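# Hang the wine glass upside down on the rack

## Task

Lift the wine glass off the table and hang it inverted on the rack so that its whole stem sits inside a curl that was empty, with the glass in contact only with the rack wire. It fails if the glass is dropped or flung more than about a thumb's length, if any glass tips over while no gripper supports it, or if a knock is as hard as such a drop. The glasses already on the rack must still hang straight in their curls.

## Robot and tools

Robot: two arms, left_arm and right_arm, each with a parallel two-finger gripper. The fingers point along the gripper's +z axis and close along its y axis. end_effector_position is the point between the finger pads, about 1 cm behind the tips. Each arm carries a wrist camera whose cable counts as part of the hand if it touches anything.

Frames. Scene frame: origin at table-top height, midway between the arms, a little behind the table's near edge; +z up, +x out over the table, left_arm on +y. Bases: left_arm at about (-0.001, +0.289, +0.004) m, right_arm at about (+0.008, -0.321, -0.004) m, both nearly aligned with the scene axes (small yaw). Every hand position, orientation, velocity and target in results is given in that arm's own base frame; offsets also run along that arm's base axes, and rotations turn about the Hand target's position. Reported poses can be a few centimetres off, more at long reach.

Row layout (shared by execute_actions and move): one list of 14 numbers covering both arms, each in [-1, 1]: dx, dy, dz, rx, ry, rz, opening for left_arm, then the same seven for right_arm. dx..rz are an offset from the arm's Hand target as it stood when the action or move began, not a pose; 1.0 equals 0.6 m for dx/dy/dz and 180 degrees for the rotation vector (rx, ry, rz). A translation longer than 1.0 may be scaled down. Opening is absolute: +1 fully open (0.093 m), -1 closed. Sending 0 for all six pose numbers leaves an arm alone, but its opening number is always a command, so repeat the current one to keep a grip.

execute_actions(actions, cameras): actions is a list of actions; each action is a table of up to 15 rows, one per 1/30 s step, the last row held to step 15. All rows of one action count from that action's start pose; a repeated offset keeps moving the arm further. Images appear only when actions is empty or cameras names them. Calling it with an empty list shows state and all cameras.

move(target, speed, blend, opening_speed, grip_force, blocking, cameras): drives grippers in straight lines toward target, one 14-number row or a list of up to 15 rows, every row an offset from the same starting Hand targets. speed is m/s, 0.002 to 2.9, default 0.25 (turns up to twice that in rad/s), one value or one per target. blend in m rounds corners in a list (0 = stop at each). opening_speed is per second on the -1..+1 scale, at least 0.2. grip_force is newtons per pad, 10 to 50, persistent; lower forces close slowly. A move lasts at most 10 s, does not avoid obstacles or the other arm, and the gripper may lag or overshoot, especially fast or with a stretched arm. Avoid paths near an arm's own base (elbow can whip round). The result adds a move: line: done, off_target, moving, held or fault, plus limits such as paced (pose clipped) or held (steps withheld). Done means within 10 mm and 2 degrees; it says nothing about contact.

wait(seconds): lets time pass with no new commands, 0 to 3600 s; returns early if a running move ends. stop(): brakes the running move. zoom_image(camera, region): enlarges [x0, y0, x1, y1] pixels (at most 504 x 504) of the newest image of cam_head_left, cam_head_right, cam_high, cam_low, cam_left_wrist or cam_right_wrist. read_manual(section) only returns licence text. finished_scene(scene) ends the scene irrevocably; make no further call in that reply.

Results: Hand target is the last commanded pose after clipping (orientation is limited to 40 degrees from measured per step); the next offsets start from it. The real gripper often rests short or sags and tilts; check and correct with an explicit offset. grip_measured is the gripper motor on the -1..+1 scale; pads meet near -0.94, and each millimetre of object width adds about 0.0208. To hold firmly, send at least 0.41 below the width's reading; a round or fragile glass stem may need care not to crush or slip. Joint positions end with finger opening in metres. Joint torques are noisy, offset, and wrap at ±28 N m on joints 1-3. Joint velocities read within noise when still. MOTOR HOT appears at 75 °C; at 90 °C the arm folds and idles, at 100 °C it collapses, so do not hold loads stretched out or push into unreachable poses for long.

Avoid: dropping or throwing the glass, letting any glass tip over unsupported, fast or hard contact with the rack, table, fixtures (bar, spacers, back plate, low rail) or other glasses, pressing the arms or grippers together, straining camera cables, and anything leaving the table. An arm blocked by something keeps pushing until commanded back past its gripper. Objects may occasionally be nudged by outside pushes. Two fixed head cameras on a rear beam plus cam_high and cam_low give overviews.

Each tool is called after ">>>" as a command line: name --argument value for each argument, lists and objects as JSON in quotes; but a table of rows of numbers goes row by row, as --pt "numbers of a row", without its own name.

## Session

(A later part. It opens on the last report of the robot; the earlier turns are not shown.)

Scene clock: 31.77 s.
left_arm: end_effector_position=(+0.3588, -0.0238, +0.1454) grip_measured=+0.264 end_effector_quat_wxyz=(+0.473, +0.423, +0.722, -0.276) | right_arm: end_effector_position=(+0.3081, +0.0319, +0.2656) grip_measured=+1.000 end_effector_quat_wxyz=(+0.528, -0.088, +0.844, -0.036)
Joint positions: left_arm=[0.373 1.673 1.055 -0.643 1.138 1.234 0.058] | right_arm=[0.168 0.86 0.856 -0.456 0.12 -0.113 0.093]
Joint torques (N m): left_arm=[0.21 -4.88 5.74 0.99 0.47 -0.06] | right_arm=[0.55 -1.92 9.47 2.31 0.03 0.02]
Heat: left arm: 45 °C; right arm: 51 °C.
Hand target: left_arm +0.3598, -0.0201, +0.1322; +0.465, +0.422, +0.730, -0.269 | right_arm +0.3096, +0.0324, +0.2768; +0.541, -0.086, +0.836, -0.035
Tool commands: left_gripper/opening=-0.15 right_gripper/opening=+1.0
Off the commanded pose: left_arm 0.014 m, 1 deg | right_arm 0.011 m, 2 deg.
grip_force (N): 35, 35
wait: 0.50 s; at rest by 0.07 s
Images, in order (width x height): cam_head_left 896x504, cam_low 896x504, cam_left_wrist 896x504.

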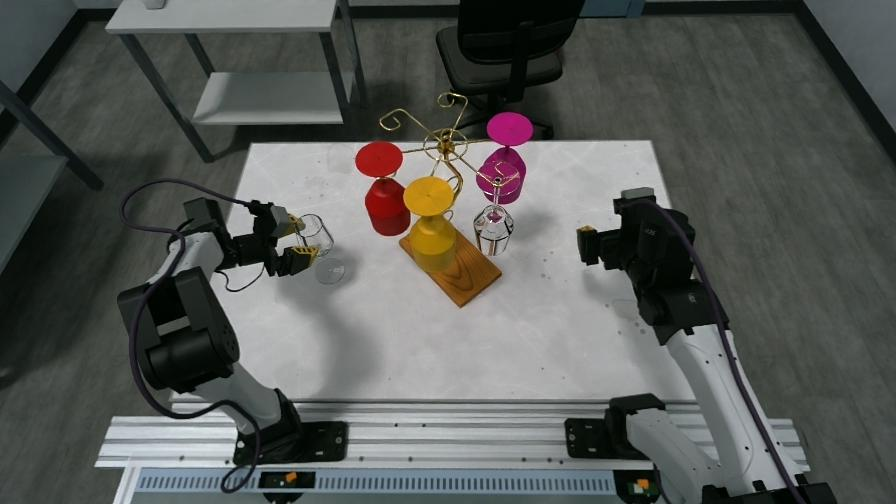

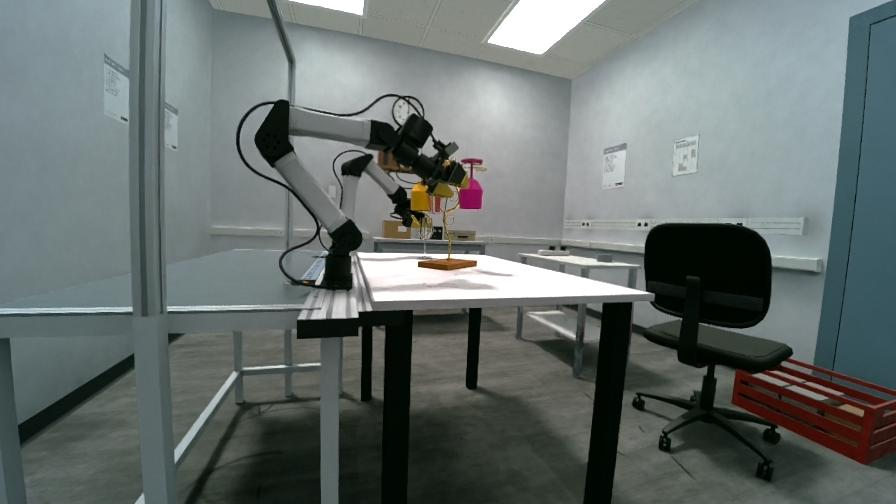

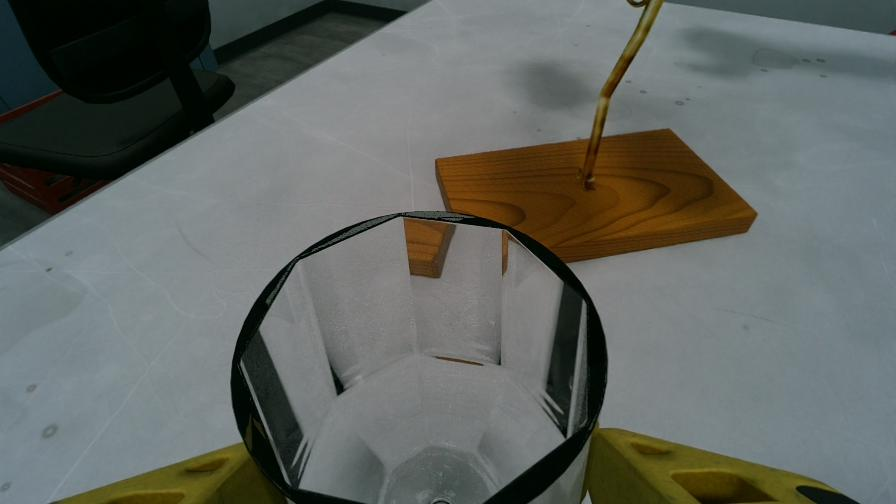

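>>> move --target '[0,0,-0.013,0,0,0,-0.15,0,0,0,0,0,0,1]' --speed 0.06

>>> move --target '[0,0,-0.01,0,0,0,-0.15,0,0,0,0,0,0,1]' --speed 0.06 --cameras '["cam_left_wrist","cam_low","cam_head_left"]'

>>> zoom_image --camera "cam_low" --region '[390, 180, 470, 270]'

Scene clock: 34.13 s.
left_arm: end_effector_position=(+0.3594, -0.0255, +0.1451) grip_measured=+0.264 end_effector_quat_wxyz=(+0.483, +0.423, +0.714, -0.282) | right_arm: end_effector_position=(+0.3081, +0.0319, +0.2656) grip_measured=+1.000 end_effector_quat_wxyz=(+0.528, -0.088, +0.844, -0.036)
Joint positions: left_arm=[0.373 1.678 1.042 -0.613 1.164 1.23 0.058] | right_arm=[0.168 0.86 0.856 -0.456 0.12 -0.113 0.093]
Joint torques (N m): left_arm=[0.2 -4.38 5.16 0.96 0.14 0.01] | right_arm=[0.58 -1.88 9.44 2.3 0.03 0.05]
Heat: left arm: 45 °C; right arm: 51 °C.
Hand target: left_arm +0.3598, -0.0201, +0.1244; +0.465, +0.422, +0.730, -0.269 | right_arm +0.3096, +0.0324, +0.2768; +0.541, -0.086, +0.836, -0.035
Off the commanded pose: left_arm 0.021 m, 3 deg | right_arm 0.011 m, 2 deg.
grip_force (N): 35, 35
move: off_target (left_arm)

Scene clock: 34.83 s.
left_arm: end_effector_position=(+0.3597, -0.0268, +0.1447) grip_measured=+0.264 end_effector_quat_wxyz=(+0.490, +0.423, +0.707, -0.286) | right_arm: end_effector_position=(+0.3081, +0.0319, +0.2656) grip_measured=+1.000 end_effector_quat_wxyz=(+0.528, -0.088, +0.844, -0.036)
Joint positions: left_arm=[0.373 1.684 1.031 -0.59 1.185 1.229 0.058] | right_arm=[0.168 0.86 0.856 -0.456 0.12 -0.113 0.093]
Joint torques (N m): left_arm=[0.31 -4.12 4.96 0.93 -0.06 0.09] | right_arm=[0.59 -1.91 9.46 2.31 0.03 0.05]
Heat: left arm: 45 °C; right arm: 51 °C.
Hand target: left_arm +0.3598, -0.0201, +0.1184; +0.465, +0.422, +0.730, -0.269 | right_arm +0.3096, +0.0324, +0.2768; +0.541, -0.086, +0.836, -0.035
Off the commanded pose: left_arm 0.027 m, 4 deg | right_arm 0.011 m, 2 deg.
grip_force (N): 35, 35
move: off_target (left_arm)
Images, in order (width x height): cam_head_left 896x504, cam_low 896x504, cam_left_wrist 896x504.

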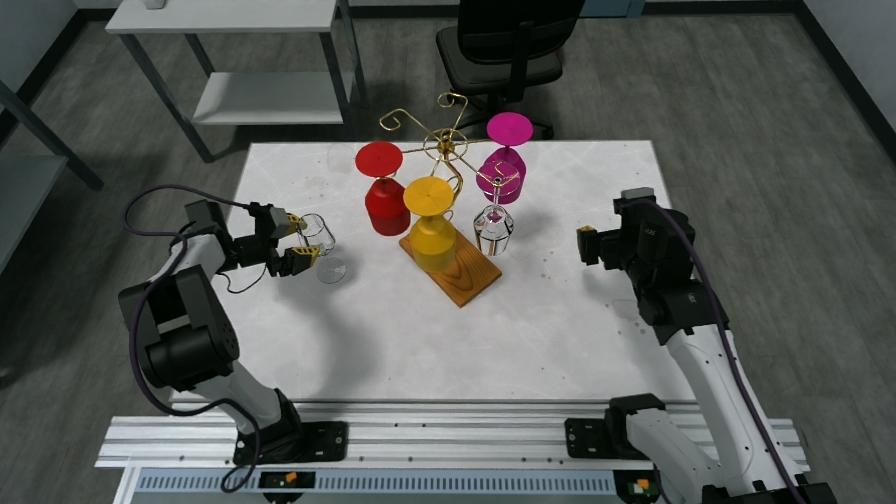

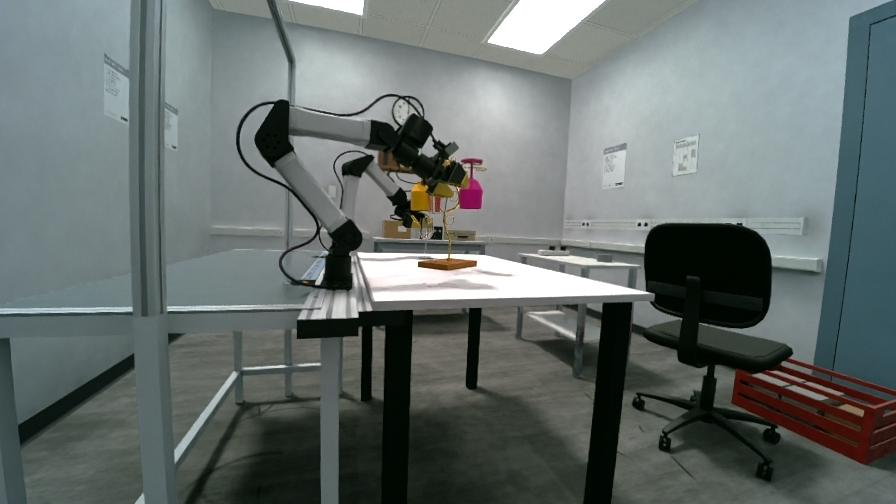

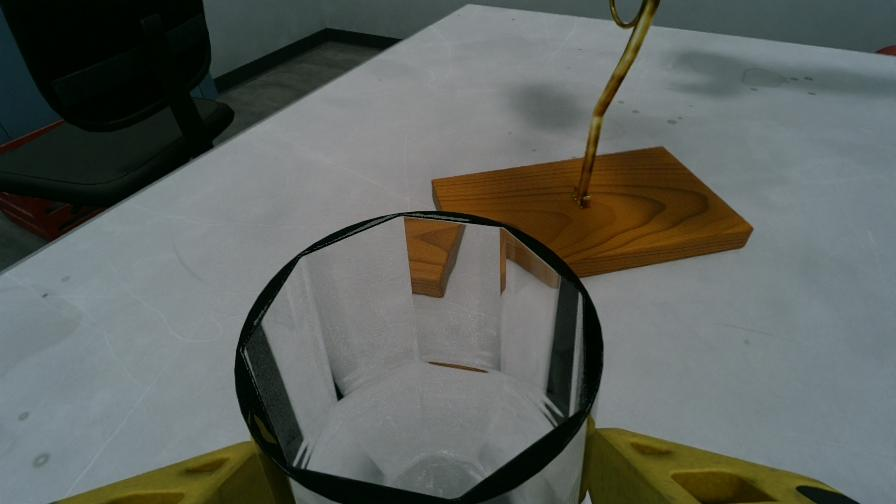

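Scaled by 5.600 from the camera's image (finer frame: 1280x720).

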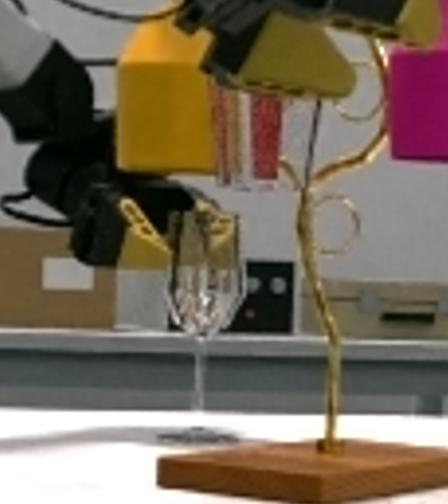

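>>> move --pt "0 -0.008 0.037 0 0 0 -0.15 0 0 0 0 0 0 1" --pt "0 -0.008 0.037 0 0 0 1 0 0 0 0 0 0 1" --pt "-0.075 0.122 0.037 0 0 0 1 0 0 0 0 0 0 1" --speed 0.15 --cameras '["cam_left_wrist","cam_head_left"]'

Scene clock: 38.50 s.
left_arm: end_effector_position=(+0.3133, +0.0485, +0.1416) grip_measured=+0.999 end_effector_quat_wxyz=(+0.468, +0.421, +0.728, -0.271) | right_arm: end_effector_position=(+0.3081, +0.0319, +0.2656) grip_measured=+1.000 end_effector_quat_wxyz=(+0.528, -0.088, +0.844, -0.036)
Joint positions: left_arm=[0.653 1.809 1.215 -1.257 1.123 1.878 0.093] | right_arm=[0.168 0.86 0.856 -0.456 0.12 -0.113 0.093]
Joint torques (N m): left_arm=[0.35 -5.72 8.01 -0.28 0.66 -0.01] | right_arm=[0.59 -1.91 9.4 2.3 0.04 0.05]
Heat: left arm: 46 °C; right arm: 51 °C.
Hand target: left_arm +0.3148, +0.0530, +0.1406; +0.465, +0.422, +0.730, -0.270 | right_arm +0.3096, +0.0324, +0.2768; +0.541, -0.086, +0.836, -0.035
Off the commanded pose: left_arm 0.005 m, 0 deg | right_arm 0.011 m, 2 deg.
grip_force (N): 35, 35
move: done; target 2's new opening was sent with left_arm's hand 0.005 m and 3 deg from that target
Images, in order (width x height): cam_head_left 896x504, cam_left_wrist 896x504.

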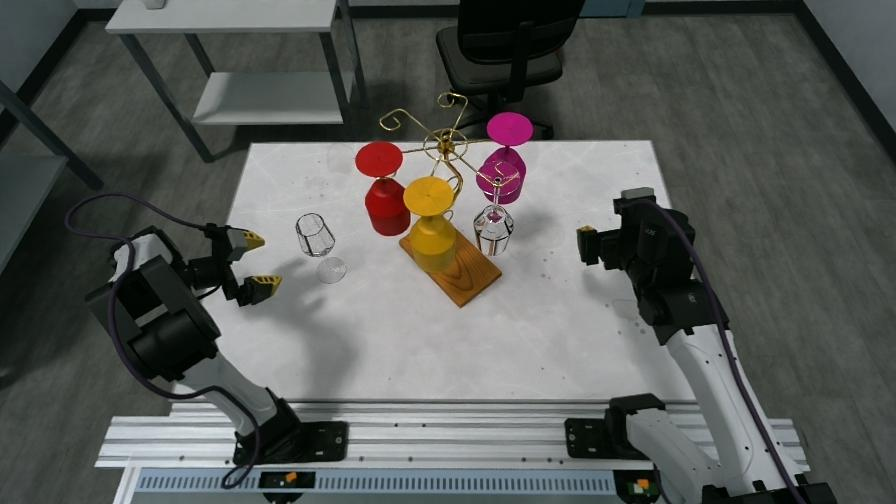

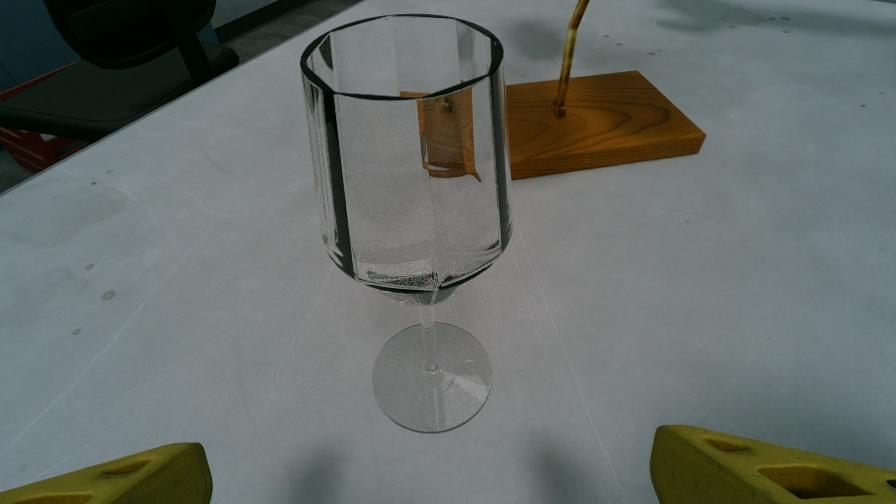

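>>> move --target '[0.009,0.012,-0.02,-0.108,-0.056,-0.027,1,0,0,0,0,0,0,1]' --cameras '["cam_left_wrist"]'

Scene clock: 40.57 s.
left_arm: end_effector_position=(+0.3199, +0.0568, +0.1329) grip_measured=+0.999 end_effector_quat_wxyz=(+0.555, +0.351, +0.688, -0.309) | right_arm: end_effector_position=(+0.3081, +0.0319, +0.2656) grip_measured=+1.000 end_effector_quat_wxyz=(+0.528, -0.088, +0.844, -0.036)
Joint positions: left_arm=[0.706 1.959 1.183 -1.325 1.346 2.077 0.093] | right_arm=[0.168 0.86 0.856 -0.456 0.12 -0.113 0.093]
Joint torques (N m): left_arm=[0.49 -6.38 4.64 -0.32 0.88 -0.01] | right_arm=[0.49 -1.89 9.46 2.31 0.05 0.03]
Heat: left arm: 46 °C; right arm: 51 °C.
Hand target: left_arm +0.3202, +0.0603, +0.1286; +0.580, +0.390, +0.612, -0.370 | right_arm +0.3096, +0.0324, +0.2768; +0.541, -0.086, +0.836, -0.035
Off the commanded pose: left_arm 0.005 m, 12 deg | right_arm 0.011 m, 2 deg.
joint sent to its limit (left arm) — joint 6 (wrist roll), upper limit. The joint targets are off in orientation, not in position.
grip_force (N): 35, 35
move: off_target (left_arm)

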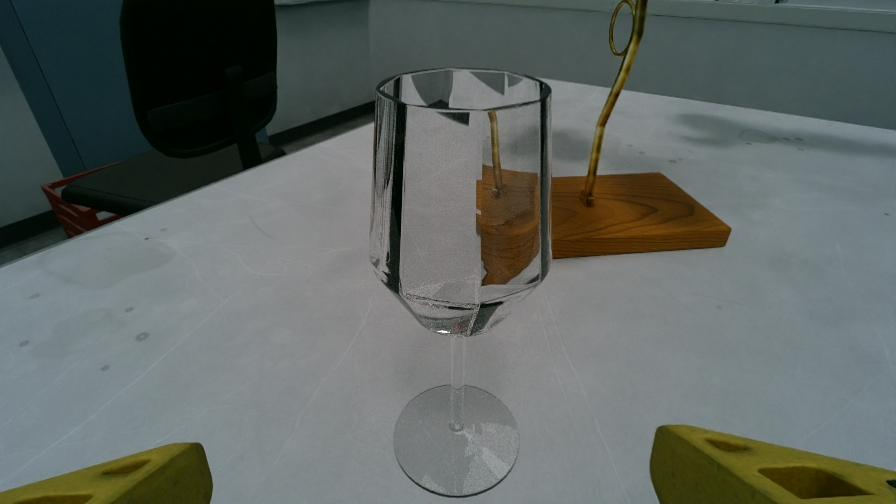

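>>> move --target '[0.071,-0.146,-0.004,0,0,0,1,0,0,0,0,0,0,1]' --cameras '["cam_left_wrist","cam_head_left"]' --speed 0.12

Scene clock: 43.57 s.
left_arm: end_effector_position=(+0.3634, -0.0240, +0.1203) grip_measured=+0.999 end_effector_quat_wxyz=(+0.569, +0.392, +0.611, -0.386) | right_arm: end_effector_position=(+0.3081, +0.0319, +0.2656) grip_measured=+1.000 end_effector_quat_wxyz=(+0.528, -0.088, +0.844, -0.036)
Joint positions: left_arm=[0.414 2.018 1.145 -0.874 1.515 1.721 0.093] | right_arm=[0.168 0.86 0.856 -0.456 0.12 -0.113 0.093]
Joint torques (N m): left_arm=[-1.06 -9.96 4.89 0.21 0.96 -0.14] | right_arm=[0.59 -1.91 9.44 2.31 0.03 0.04]
Heat: left arm: 47 °C; right arm: 51 °C.
Hand target: left_arm +0.3628, -0.0273, +0.1261; +0.580, +0.390, +0.612, -0.370 | right_arm +0.3096, +0.0324, +0.2768; +0.541, -0.086, +0.836, -0.035
Off the commanded pose: left_arm 0.007 m, 2 deg | right_arm 0.011 m, 2 deg.
grip_force (N): 35, 35
move: done
Images, in order (width x height): cam_head_left 896x504, cam_left_wrist 896x504.

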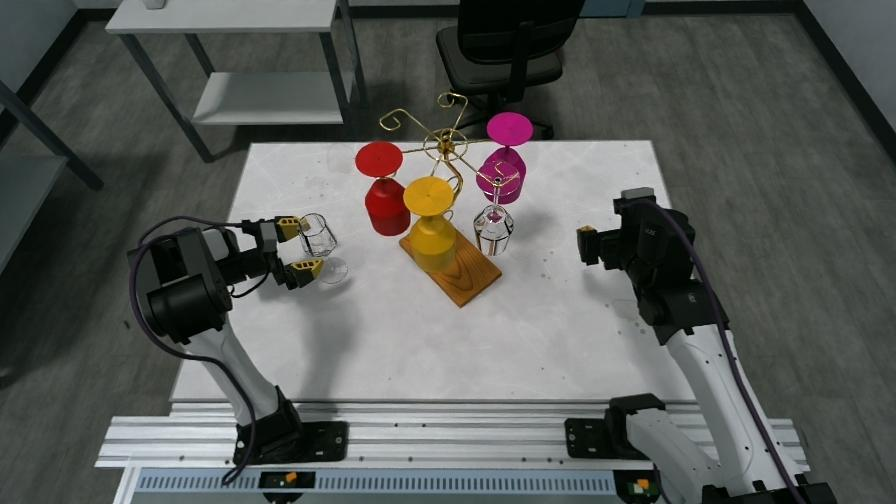

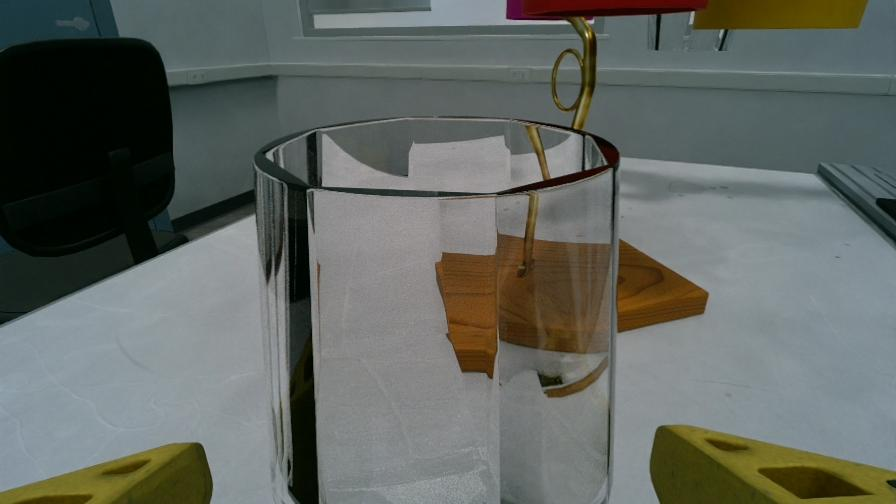

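>>> move --pt "0 0 0 0 0 0 0 0 0 0 0 0 0 1" --pt "0 0 0.22 0 0 0 0 0 0 0 0 0 0 1" --speed 0.2 --grip_force 40

>>> move --pt "0 0 0 -0.13 0.306 0.018 0 0 0 0 0 0 0 1" --pt "0 0 0 -0.26 0.612 0.03 0 0 0 0 0 0 0 1" --pt "0 0 0 -0.392 0.916 0.0 0 0 0 0 0 0 0 1" --speed 0.5 --blend 0.02 --cameras '["cam_left_wrist","cam_head_left","cam_head_right","cam_high","cam_low"]'

Scene clock: 48.60 s.
left_arm: end_effector_position=(+0.3642, -0.0244, +0.2443) grip_measured=+0.337 end_effector_quat_wxyz=(+0.566, +0.376, +0.627, -0.381) | right_arm: end_effector_position=(+0.3081, +0.0319, +0.2656) grip_measured=+1.000 end_effector_quat_wxyz=(+0.528, -0.088, +0.844, -0.036)
Joint positions: left_arm=[0.411 1.663 1.215 -0.732 1.496 1.127 0.061] | right_arm=[0.168 0.86 0.856 -0.456 0.12 -0.113 0.093]
Joint torques (N m): left_arm=[-0.8 -8.85 8.32 0.9 0.95 -0.19] | right_arm=[0.62 -1.87 9.5 2.31 0.04 0.05]
Heat: left arm: 49 °C; right arm: 51 °C.
Hand target: left_arm +0.3628, -0.0273, +0.2581; +0.580, +0.390, +0.612, -0.370 | right_arm +0.3096, +0.0324, +0.2768; +0.541, -0.086, +0.836, -0.035
Off the commanded pose: left_arm 0.014 m, 3 deg | right_arm 0.011 m, 2 deg.
grip_force (N): 40, 40
move: off_target (left_arm)

Scene clock: 52.90 s.
left_arm: end_effector_position=(+0.3610, -0.0263, +0.2577) grip_measured=+0.332 end_effector_quat_wxyz=(+0.367, +0.585, -0.414, +0.594) | right_arm: end_effector_position=(+0.3081, +0.0319, +0.2656) grip_measured=+1.000 end_effector_quat_wxyz=(+0.528, -0.088, +0.844, -0.036)
Joint positions: left_arm=[0.411 1.875 1.498 -1.564 1.543 -1.139 0.061] | right_arm=[0.168 0.86 0.856 -0.456 0.12 -0.113 0.093]
Joint torques (N m): left_arm=[-0.72 -6.63 5.89 -0.37 1.21 -0.24] | right_arm=[0.58 -1.88 9.46 2.3 0.05 0.06]
Heat: left arm: 49 °C; right arm: 52 °C.
Hand target: left_arm +0.3628, -0.0273, +0.2582; +0.406, +0.566, -0.391, +0.602 | right_arm +0.3096, +0.0324, +0.2768; +0.541, -0.086, +0.836, -0.035
Off the commanded pose: left_arm 0.002 m, 6 deg | right_arm 0.011 m, 2 deg.
joint sent to its limit (left arm) — joint 4 (wrist pitch), lower limit; joint 5 (wrist yaw), upper limit. The joint targets are off in orientation, not in position.
grip_force (N): 40, 40
move: off_target (left_arm)
Images, in order (width x height): cam_head_left 896x504, cam_head_right 896x504, cam_high 896x504, cam_low 896x504, cam_left_wrist 896x504.

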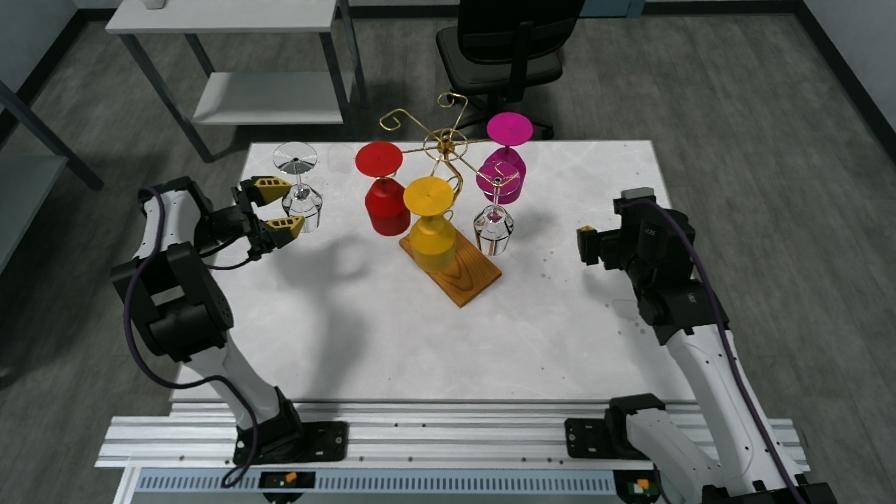

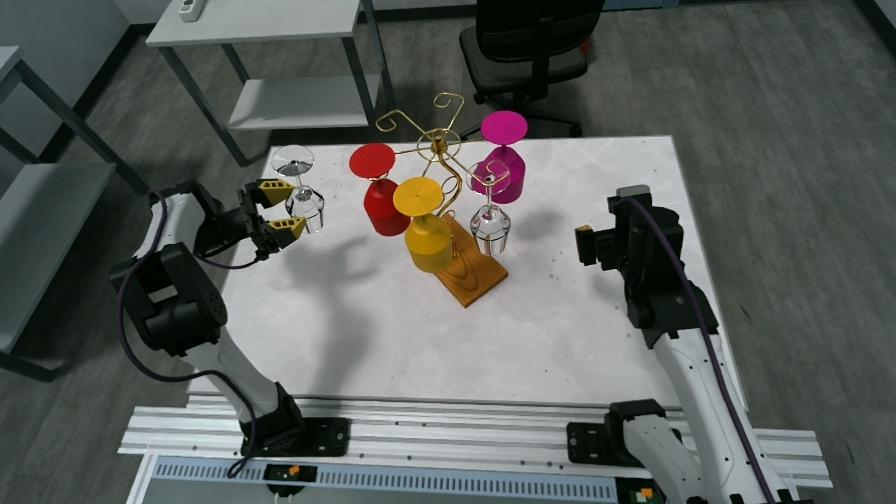

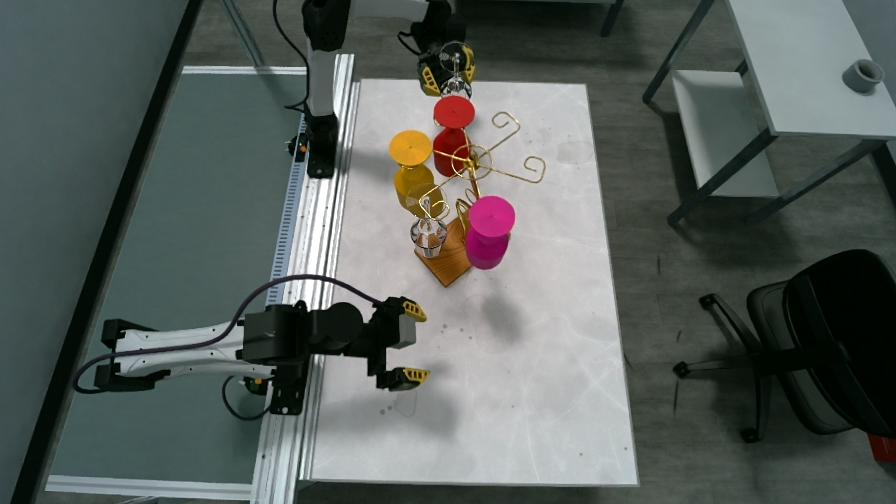

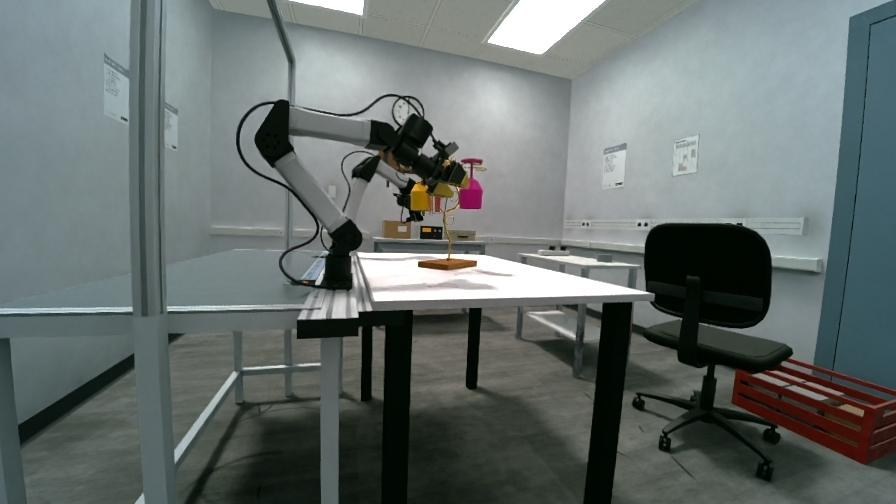

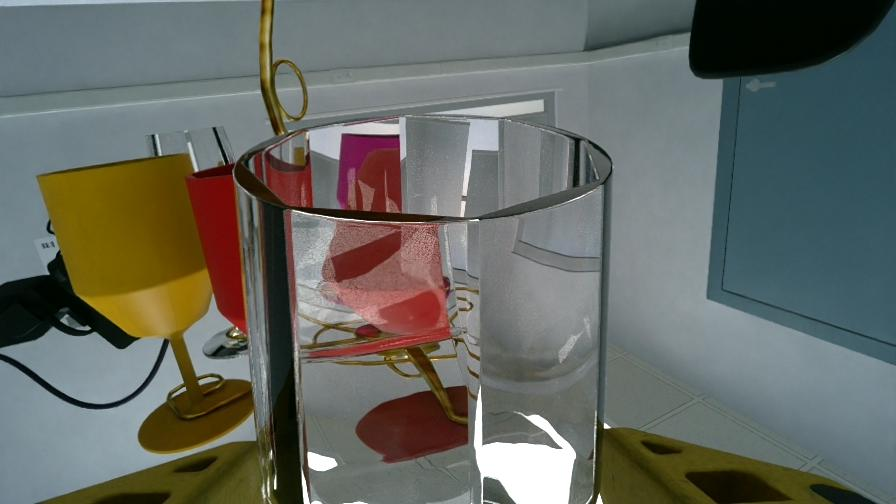

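>>> zoom_image --camera "cam_head_left" --region '[365, 80, 485, 160]'

>>> zoom_image --camera "cam_high" --region '[430, 90, 560, 200]'

>>> zoom_image --camera "cam_head_right" --region '[365, 80, 485, 160]'

>>> zoom_image --camera "cam_head_left" --region '[230, 130, 350, 260]'

>>> zoom_image --camera "cam_left_wrist" --region '[20, 300, 500, 504]'

Scaled by 4.200 from the camera's image (finer frame: 1280x720).

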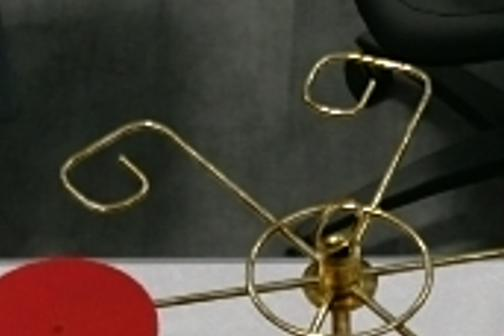

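Scaled by 3.877 from the camera's image (finer frame: 1280x720).

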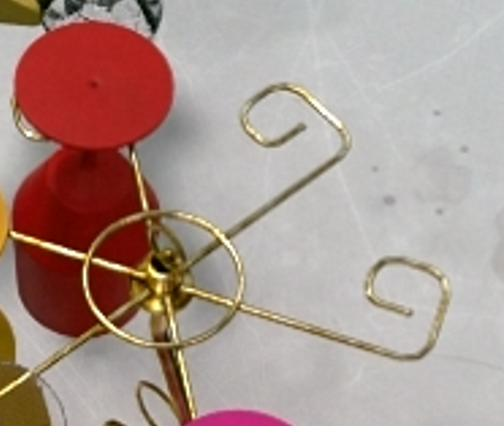

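Scaled by 4.200 from the camera's image (finer frame: 1280x720).

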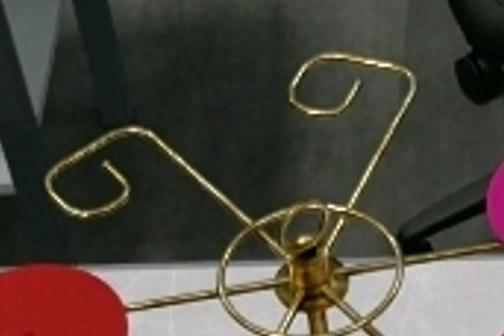

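Scaled by 3.877 from the camera's image (finer frame: 1280x720).

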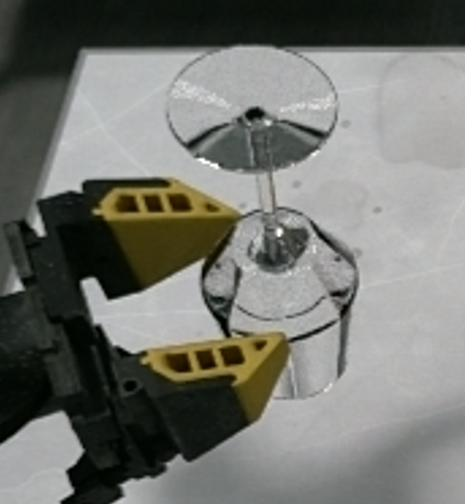

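Scaled by 1.050 from the camera's image (finer frame: 1280x720).

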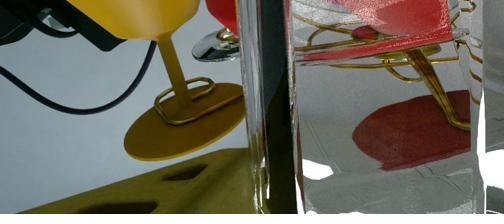

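>>> move --target '[0.233,-0.112,0.092,-0.035,0.016,-0.083,0,0,0,0,0,0,0,1]' --speed 0.2 --cameras '["cam_head_left","cam_head_right","cam_high","cam_low","cam_left_wrist"]'

>>> zoom_image --camera "cam_low" --region '[390, 130, 510, 250]'

>>> zoom_image --camera "cam_head_left" --region '[290, 50, 510, 230]'

>>> zoom_image --camera "cam_high" --region '[410, 30, 590, 210]'

Scene clock: 58.03 s.
left_arm: end_effector_position=(+0.5011, -0.0913, +0.3087) grip_measured=+0.332 end_effector_quat_wxyz=(+0.472, +0.564, -0.441, +0.515) | right_arm: end_effector_position=(+0.3081, +0.0319, +0.2656) grip_measured=+1.000 end_effector_quat_wxyz=(+0.528, -0.088, +0.844, -0.036)
Joint positions: left_arm=[0.157 2.446 2.612 -1.393 1.545 -1.993 0.061] | right_arm=[0.168 0.86 0.856 -0.456 0.12 -0.113 0.093]
Joint torques (N m): left_arm=[-0.94 -11.03 8.9 0.89 1.2 -0.23] | right_arm=[0.57 -1.96 9.48 2.29 0.05 0.05]
Heat: left arm: 51 °C; right arm: 52 °C.
Hand target: left_arm +0.5026, -0.0946, +0.3134; +0.521, +0.502, -0.418, +0.550 | right_arm +0.3096, +0.0324, +0.2768; +0.541, -0.086, +0.836, -0.035
Off the commanded pose: left_arm 0.006 m, 10 deg | right_arm 0.011 m, 2 deg.
joint sent to its limit (left arm) — joint 5 (wrist yaw), upper limit. The joint targets are off in orientation, not in position.
grip_force (N): 40, 40
move: off_target (left_arm)

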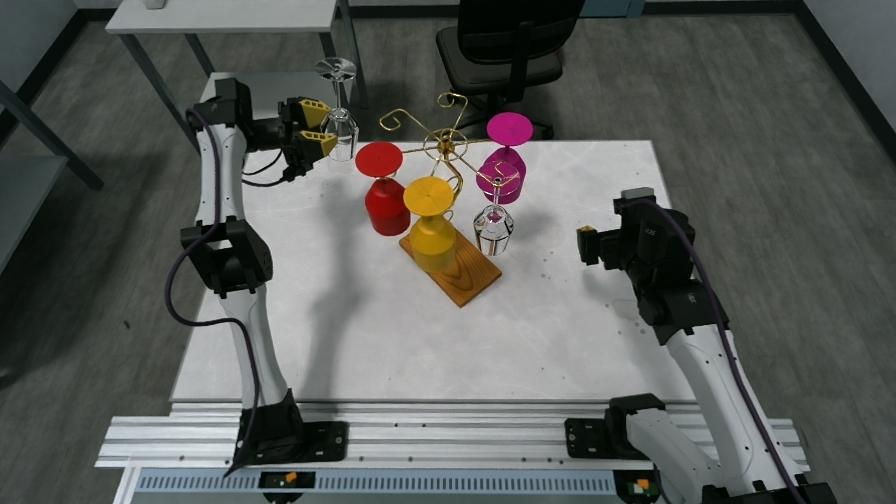

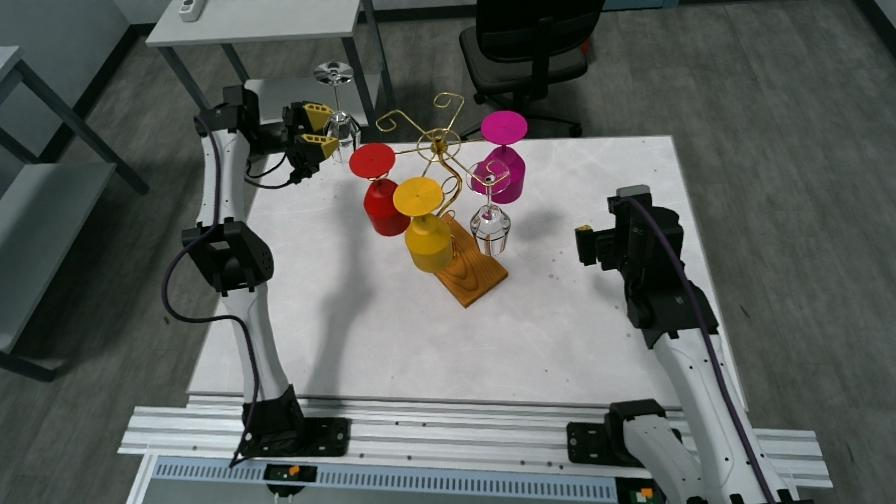

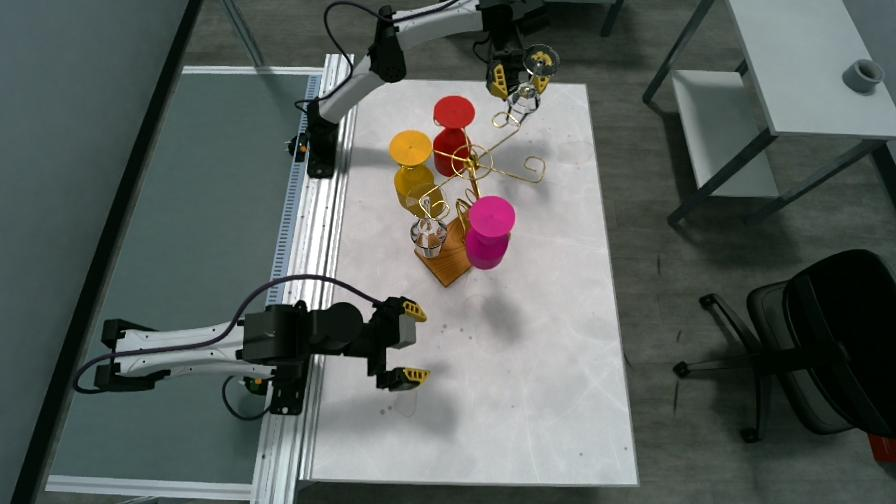

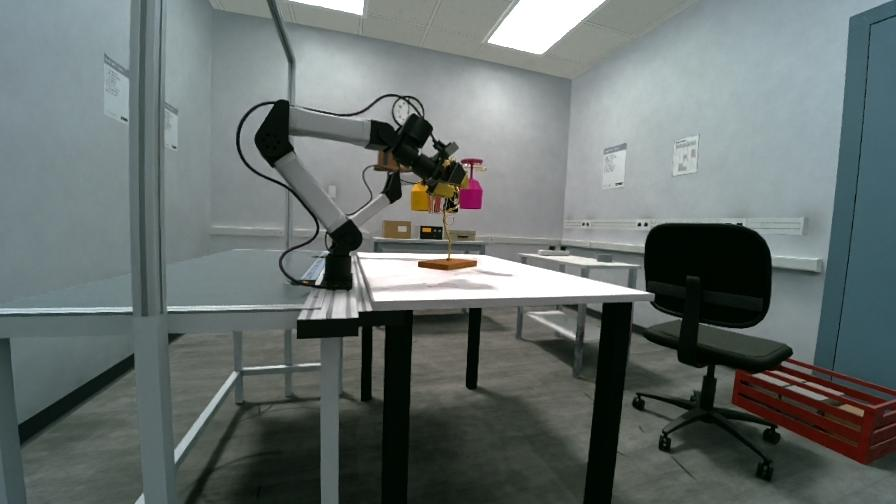

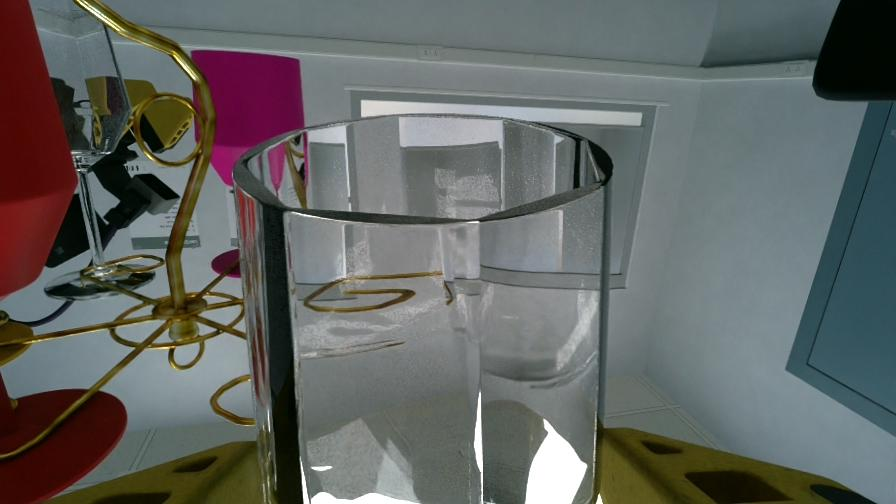

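Scaled by 4.200 from the camera's image (finer frame: 1280x720).

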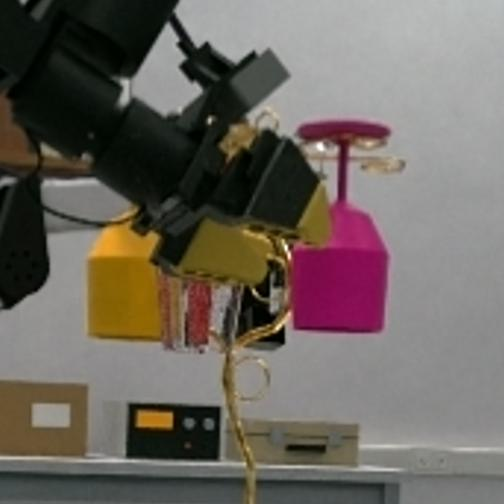

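Scaled by 2.291 from the camera's image (finer frame: 1280x720).

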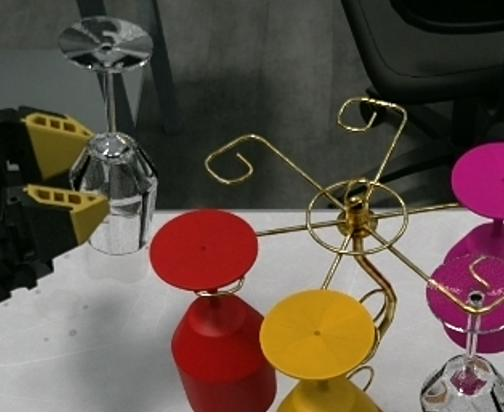

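Scaled by 2.800 from the camera's image (finer frame: 1280x720).

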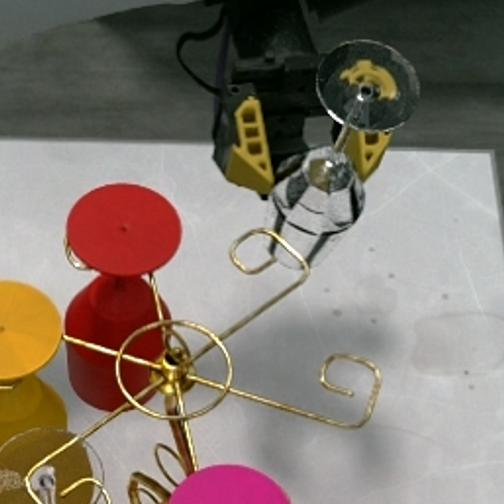

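>>> move --target '[-0.01,-0.172,0.0,0.048,-0.009,-0.037,0,0,0,0,0,0,0,1]' --speed 0.15 --cameras '["cam_head_left","cam_head_right","cam_high","cam_left_wrist"]'

>>> zoom_image --camera "cam_head_left" --region '[340, 30, 520, 190]'

>>> zoom_image --camera "cam_high" --region '[450, 60, 590, 200]'

Scene clock: 60.40 s.
left_arm: end_effector_position=(+0.4937, -0.1956, +0.3116) grip_measured=+0.332 end_effector_quat_wxyz=(+0.492, +0.493, -0.524, +0.490) | right_arm: end_effector_position=(+0.3081, +0.0319, +0.2656) grip_measured=+1.000 end_effector_quat_wxyz=(+0.528, -0.088, +0.844, -0.036)
Joint positions: left_arm=[-0.055 2.567 2.841 -1.296 1.529 -2.091 0.061] | right_arm=[0.168 0.86 0.856 -0.456 0.12 -0.113 0.093]
Joint torques (N m): left_arm=[-0.64 -11.49 8.99 1.08 0.88 -0.25] | right_arm=[0.57 -1.92 9.43 2.31 0.03 0.06]
Heat: left arm: 52 °C; right arm: 52 °C.
Hand target: left_arm +0.4966, -0.1978, +0.3134; +0.506, +0.507, -0.494, +0.493 | right_arm +0.3096, +0.0324, +0.2768; +0.541, -0.086, +0.836, -0.035
Off the commanded pose: left_arm 0.004 m, 4 deg | right_arm 0.011 m, 2 deg.
elbow stopped short (left arm): the move would have taken joint 3 (elbow) straighter than the controller allows.
joint sent to its limit (left arm) — joint 6 (wrist roll), lower limit. The joint targets are off in orientation, not in position.
grip_force (N): 40, 40
move: off_target (left_arm)

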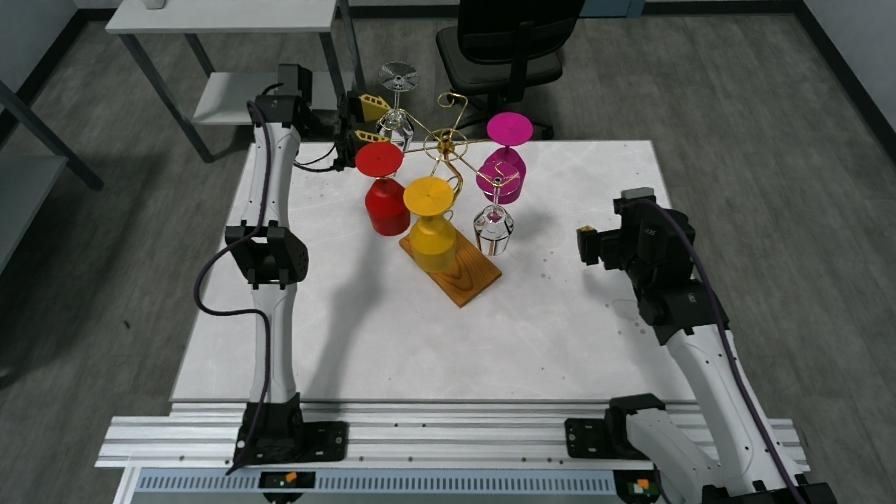

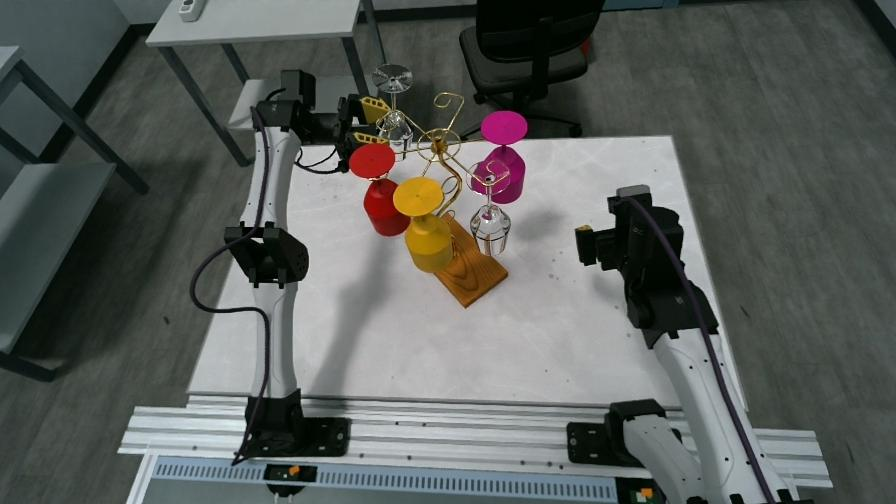

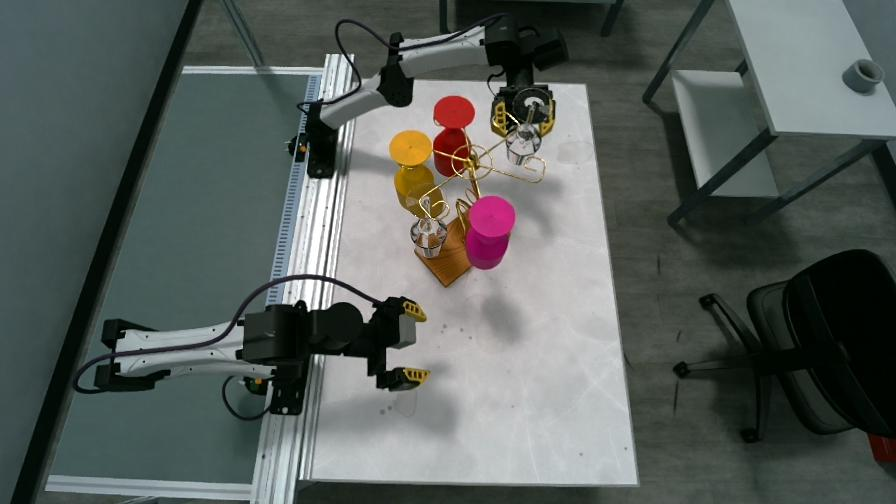

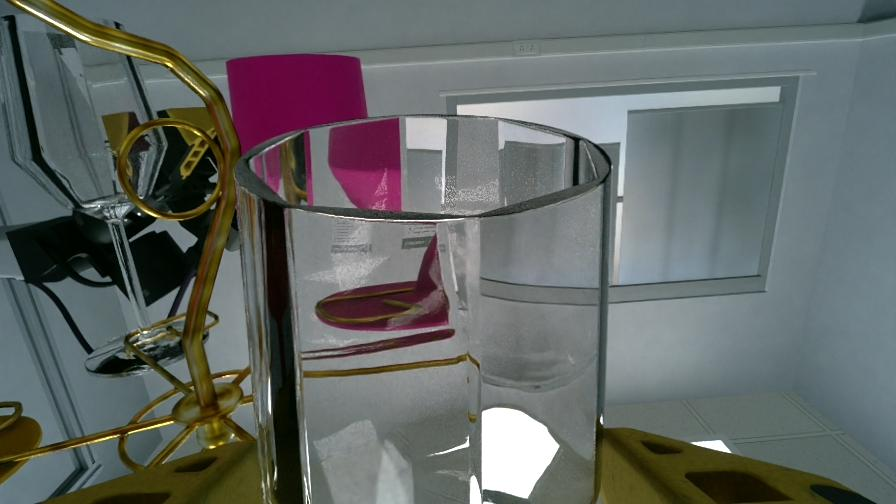

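Scaled by 2.800 from the camera's image (finer frame: 1280x720).

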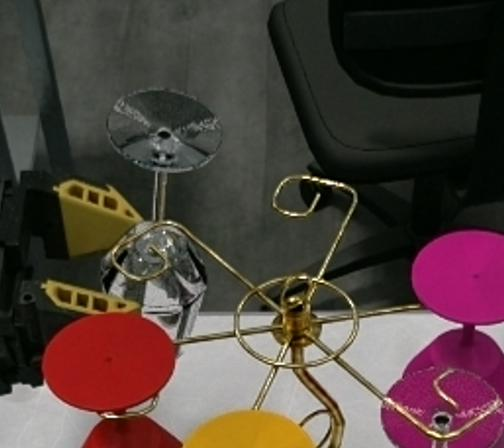

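Scaled by 3.600 from the camera's image (finer frame: 1280x720).

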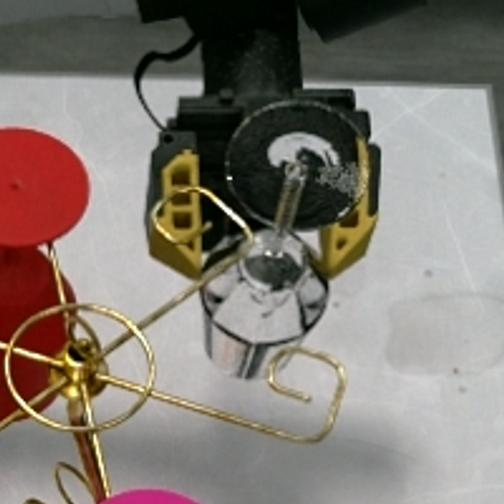

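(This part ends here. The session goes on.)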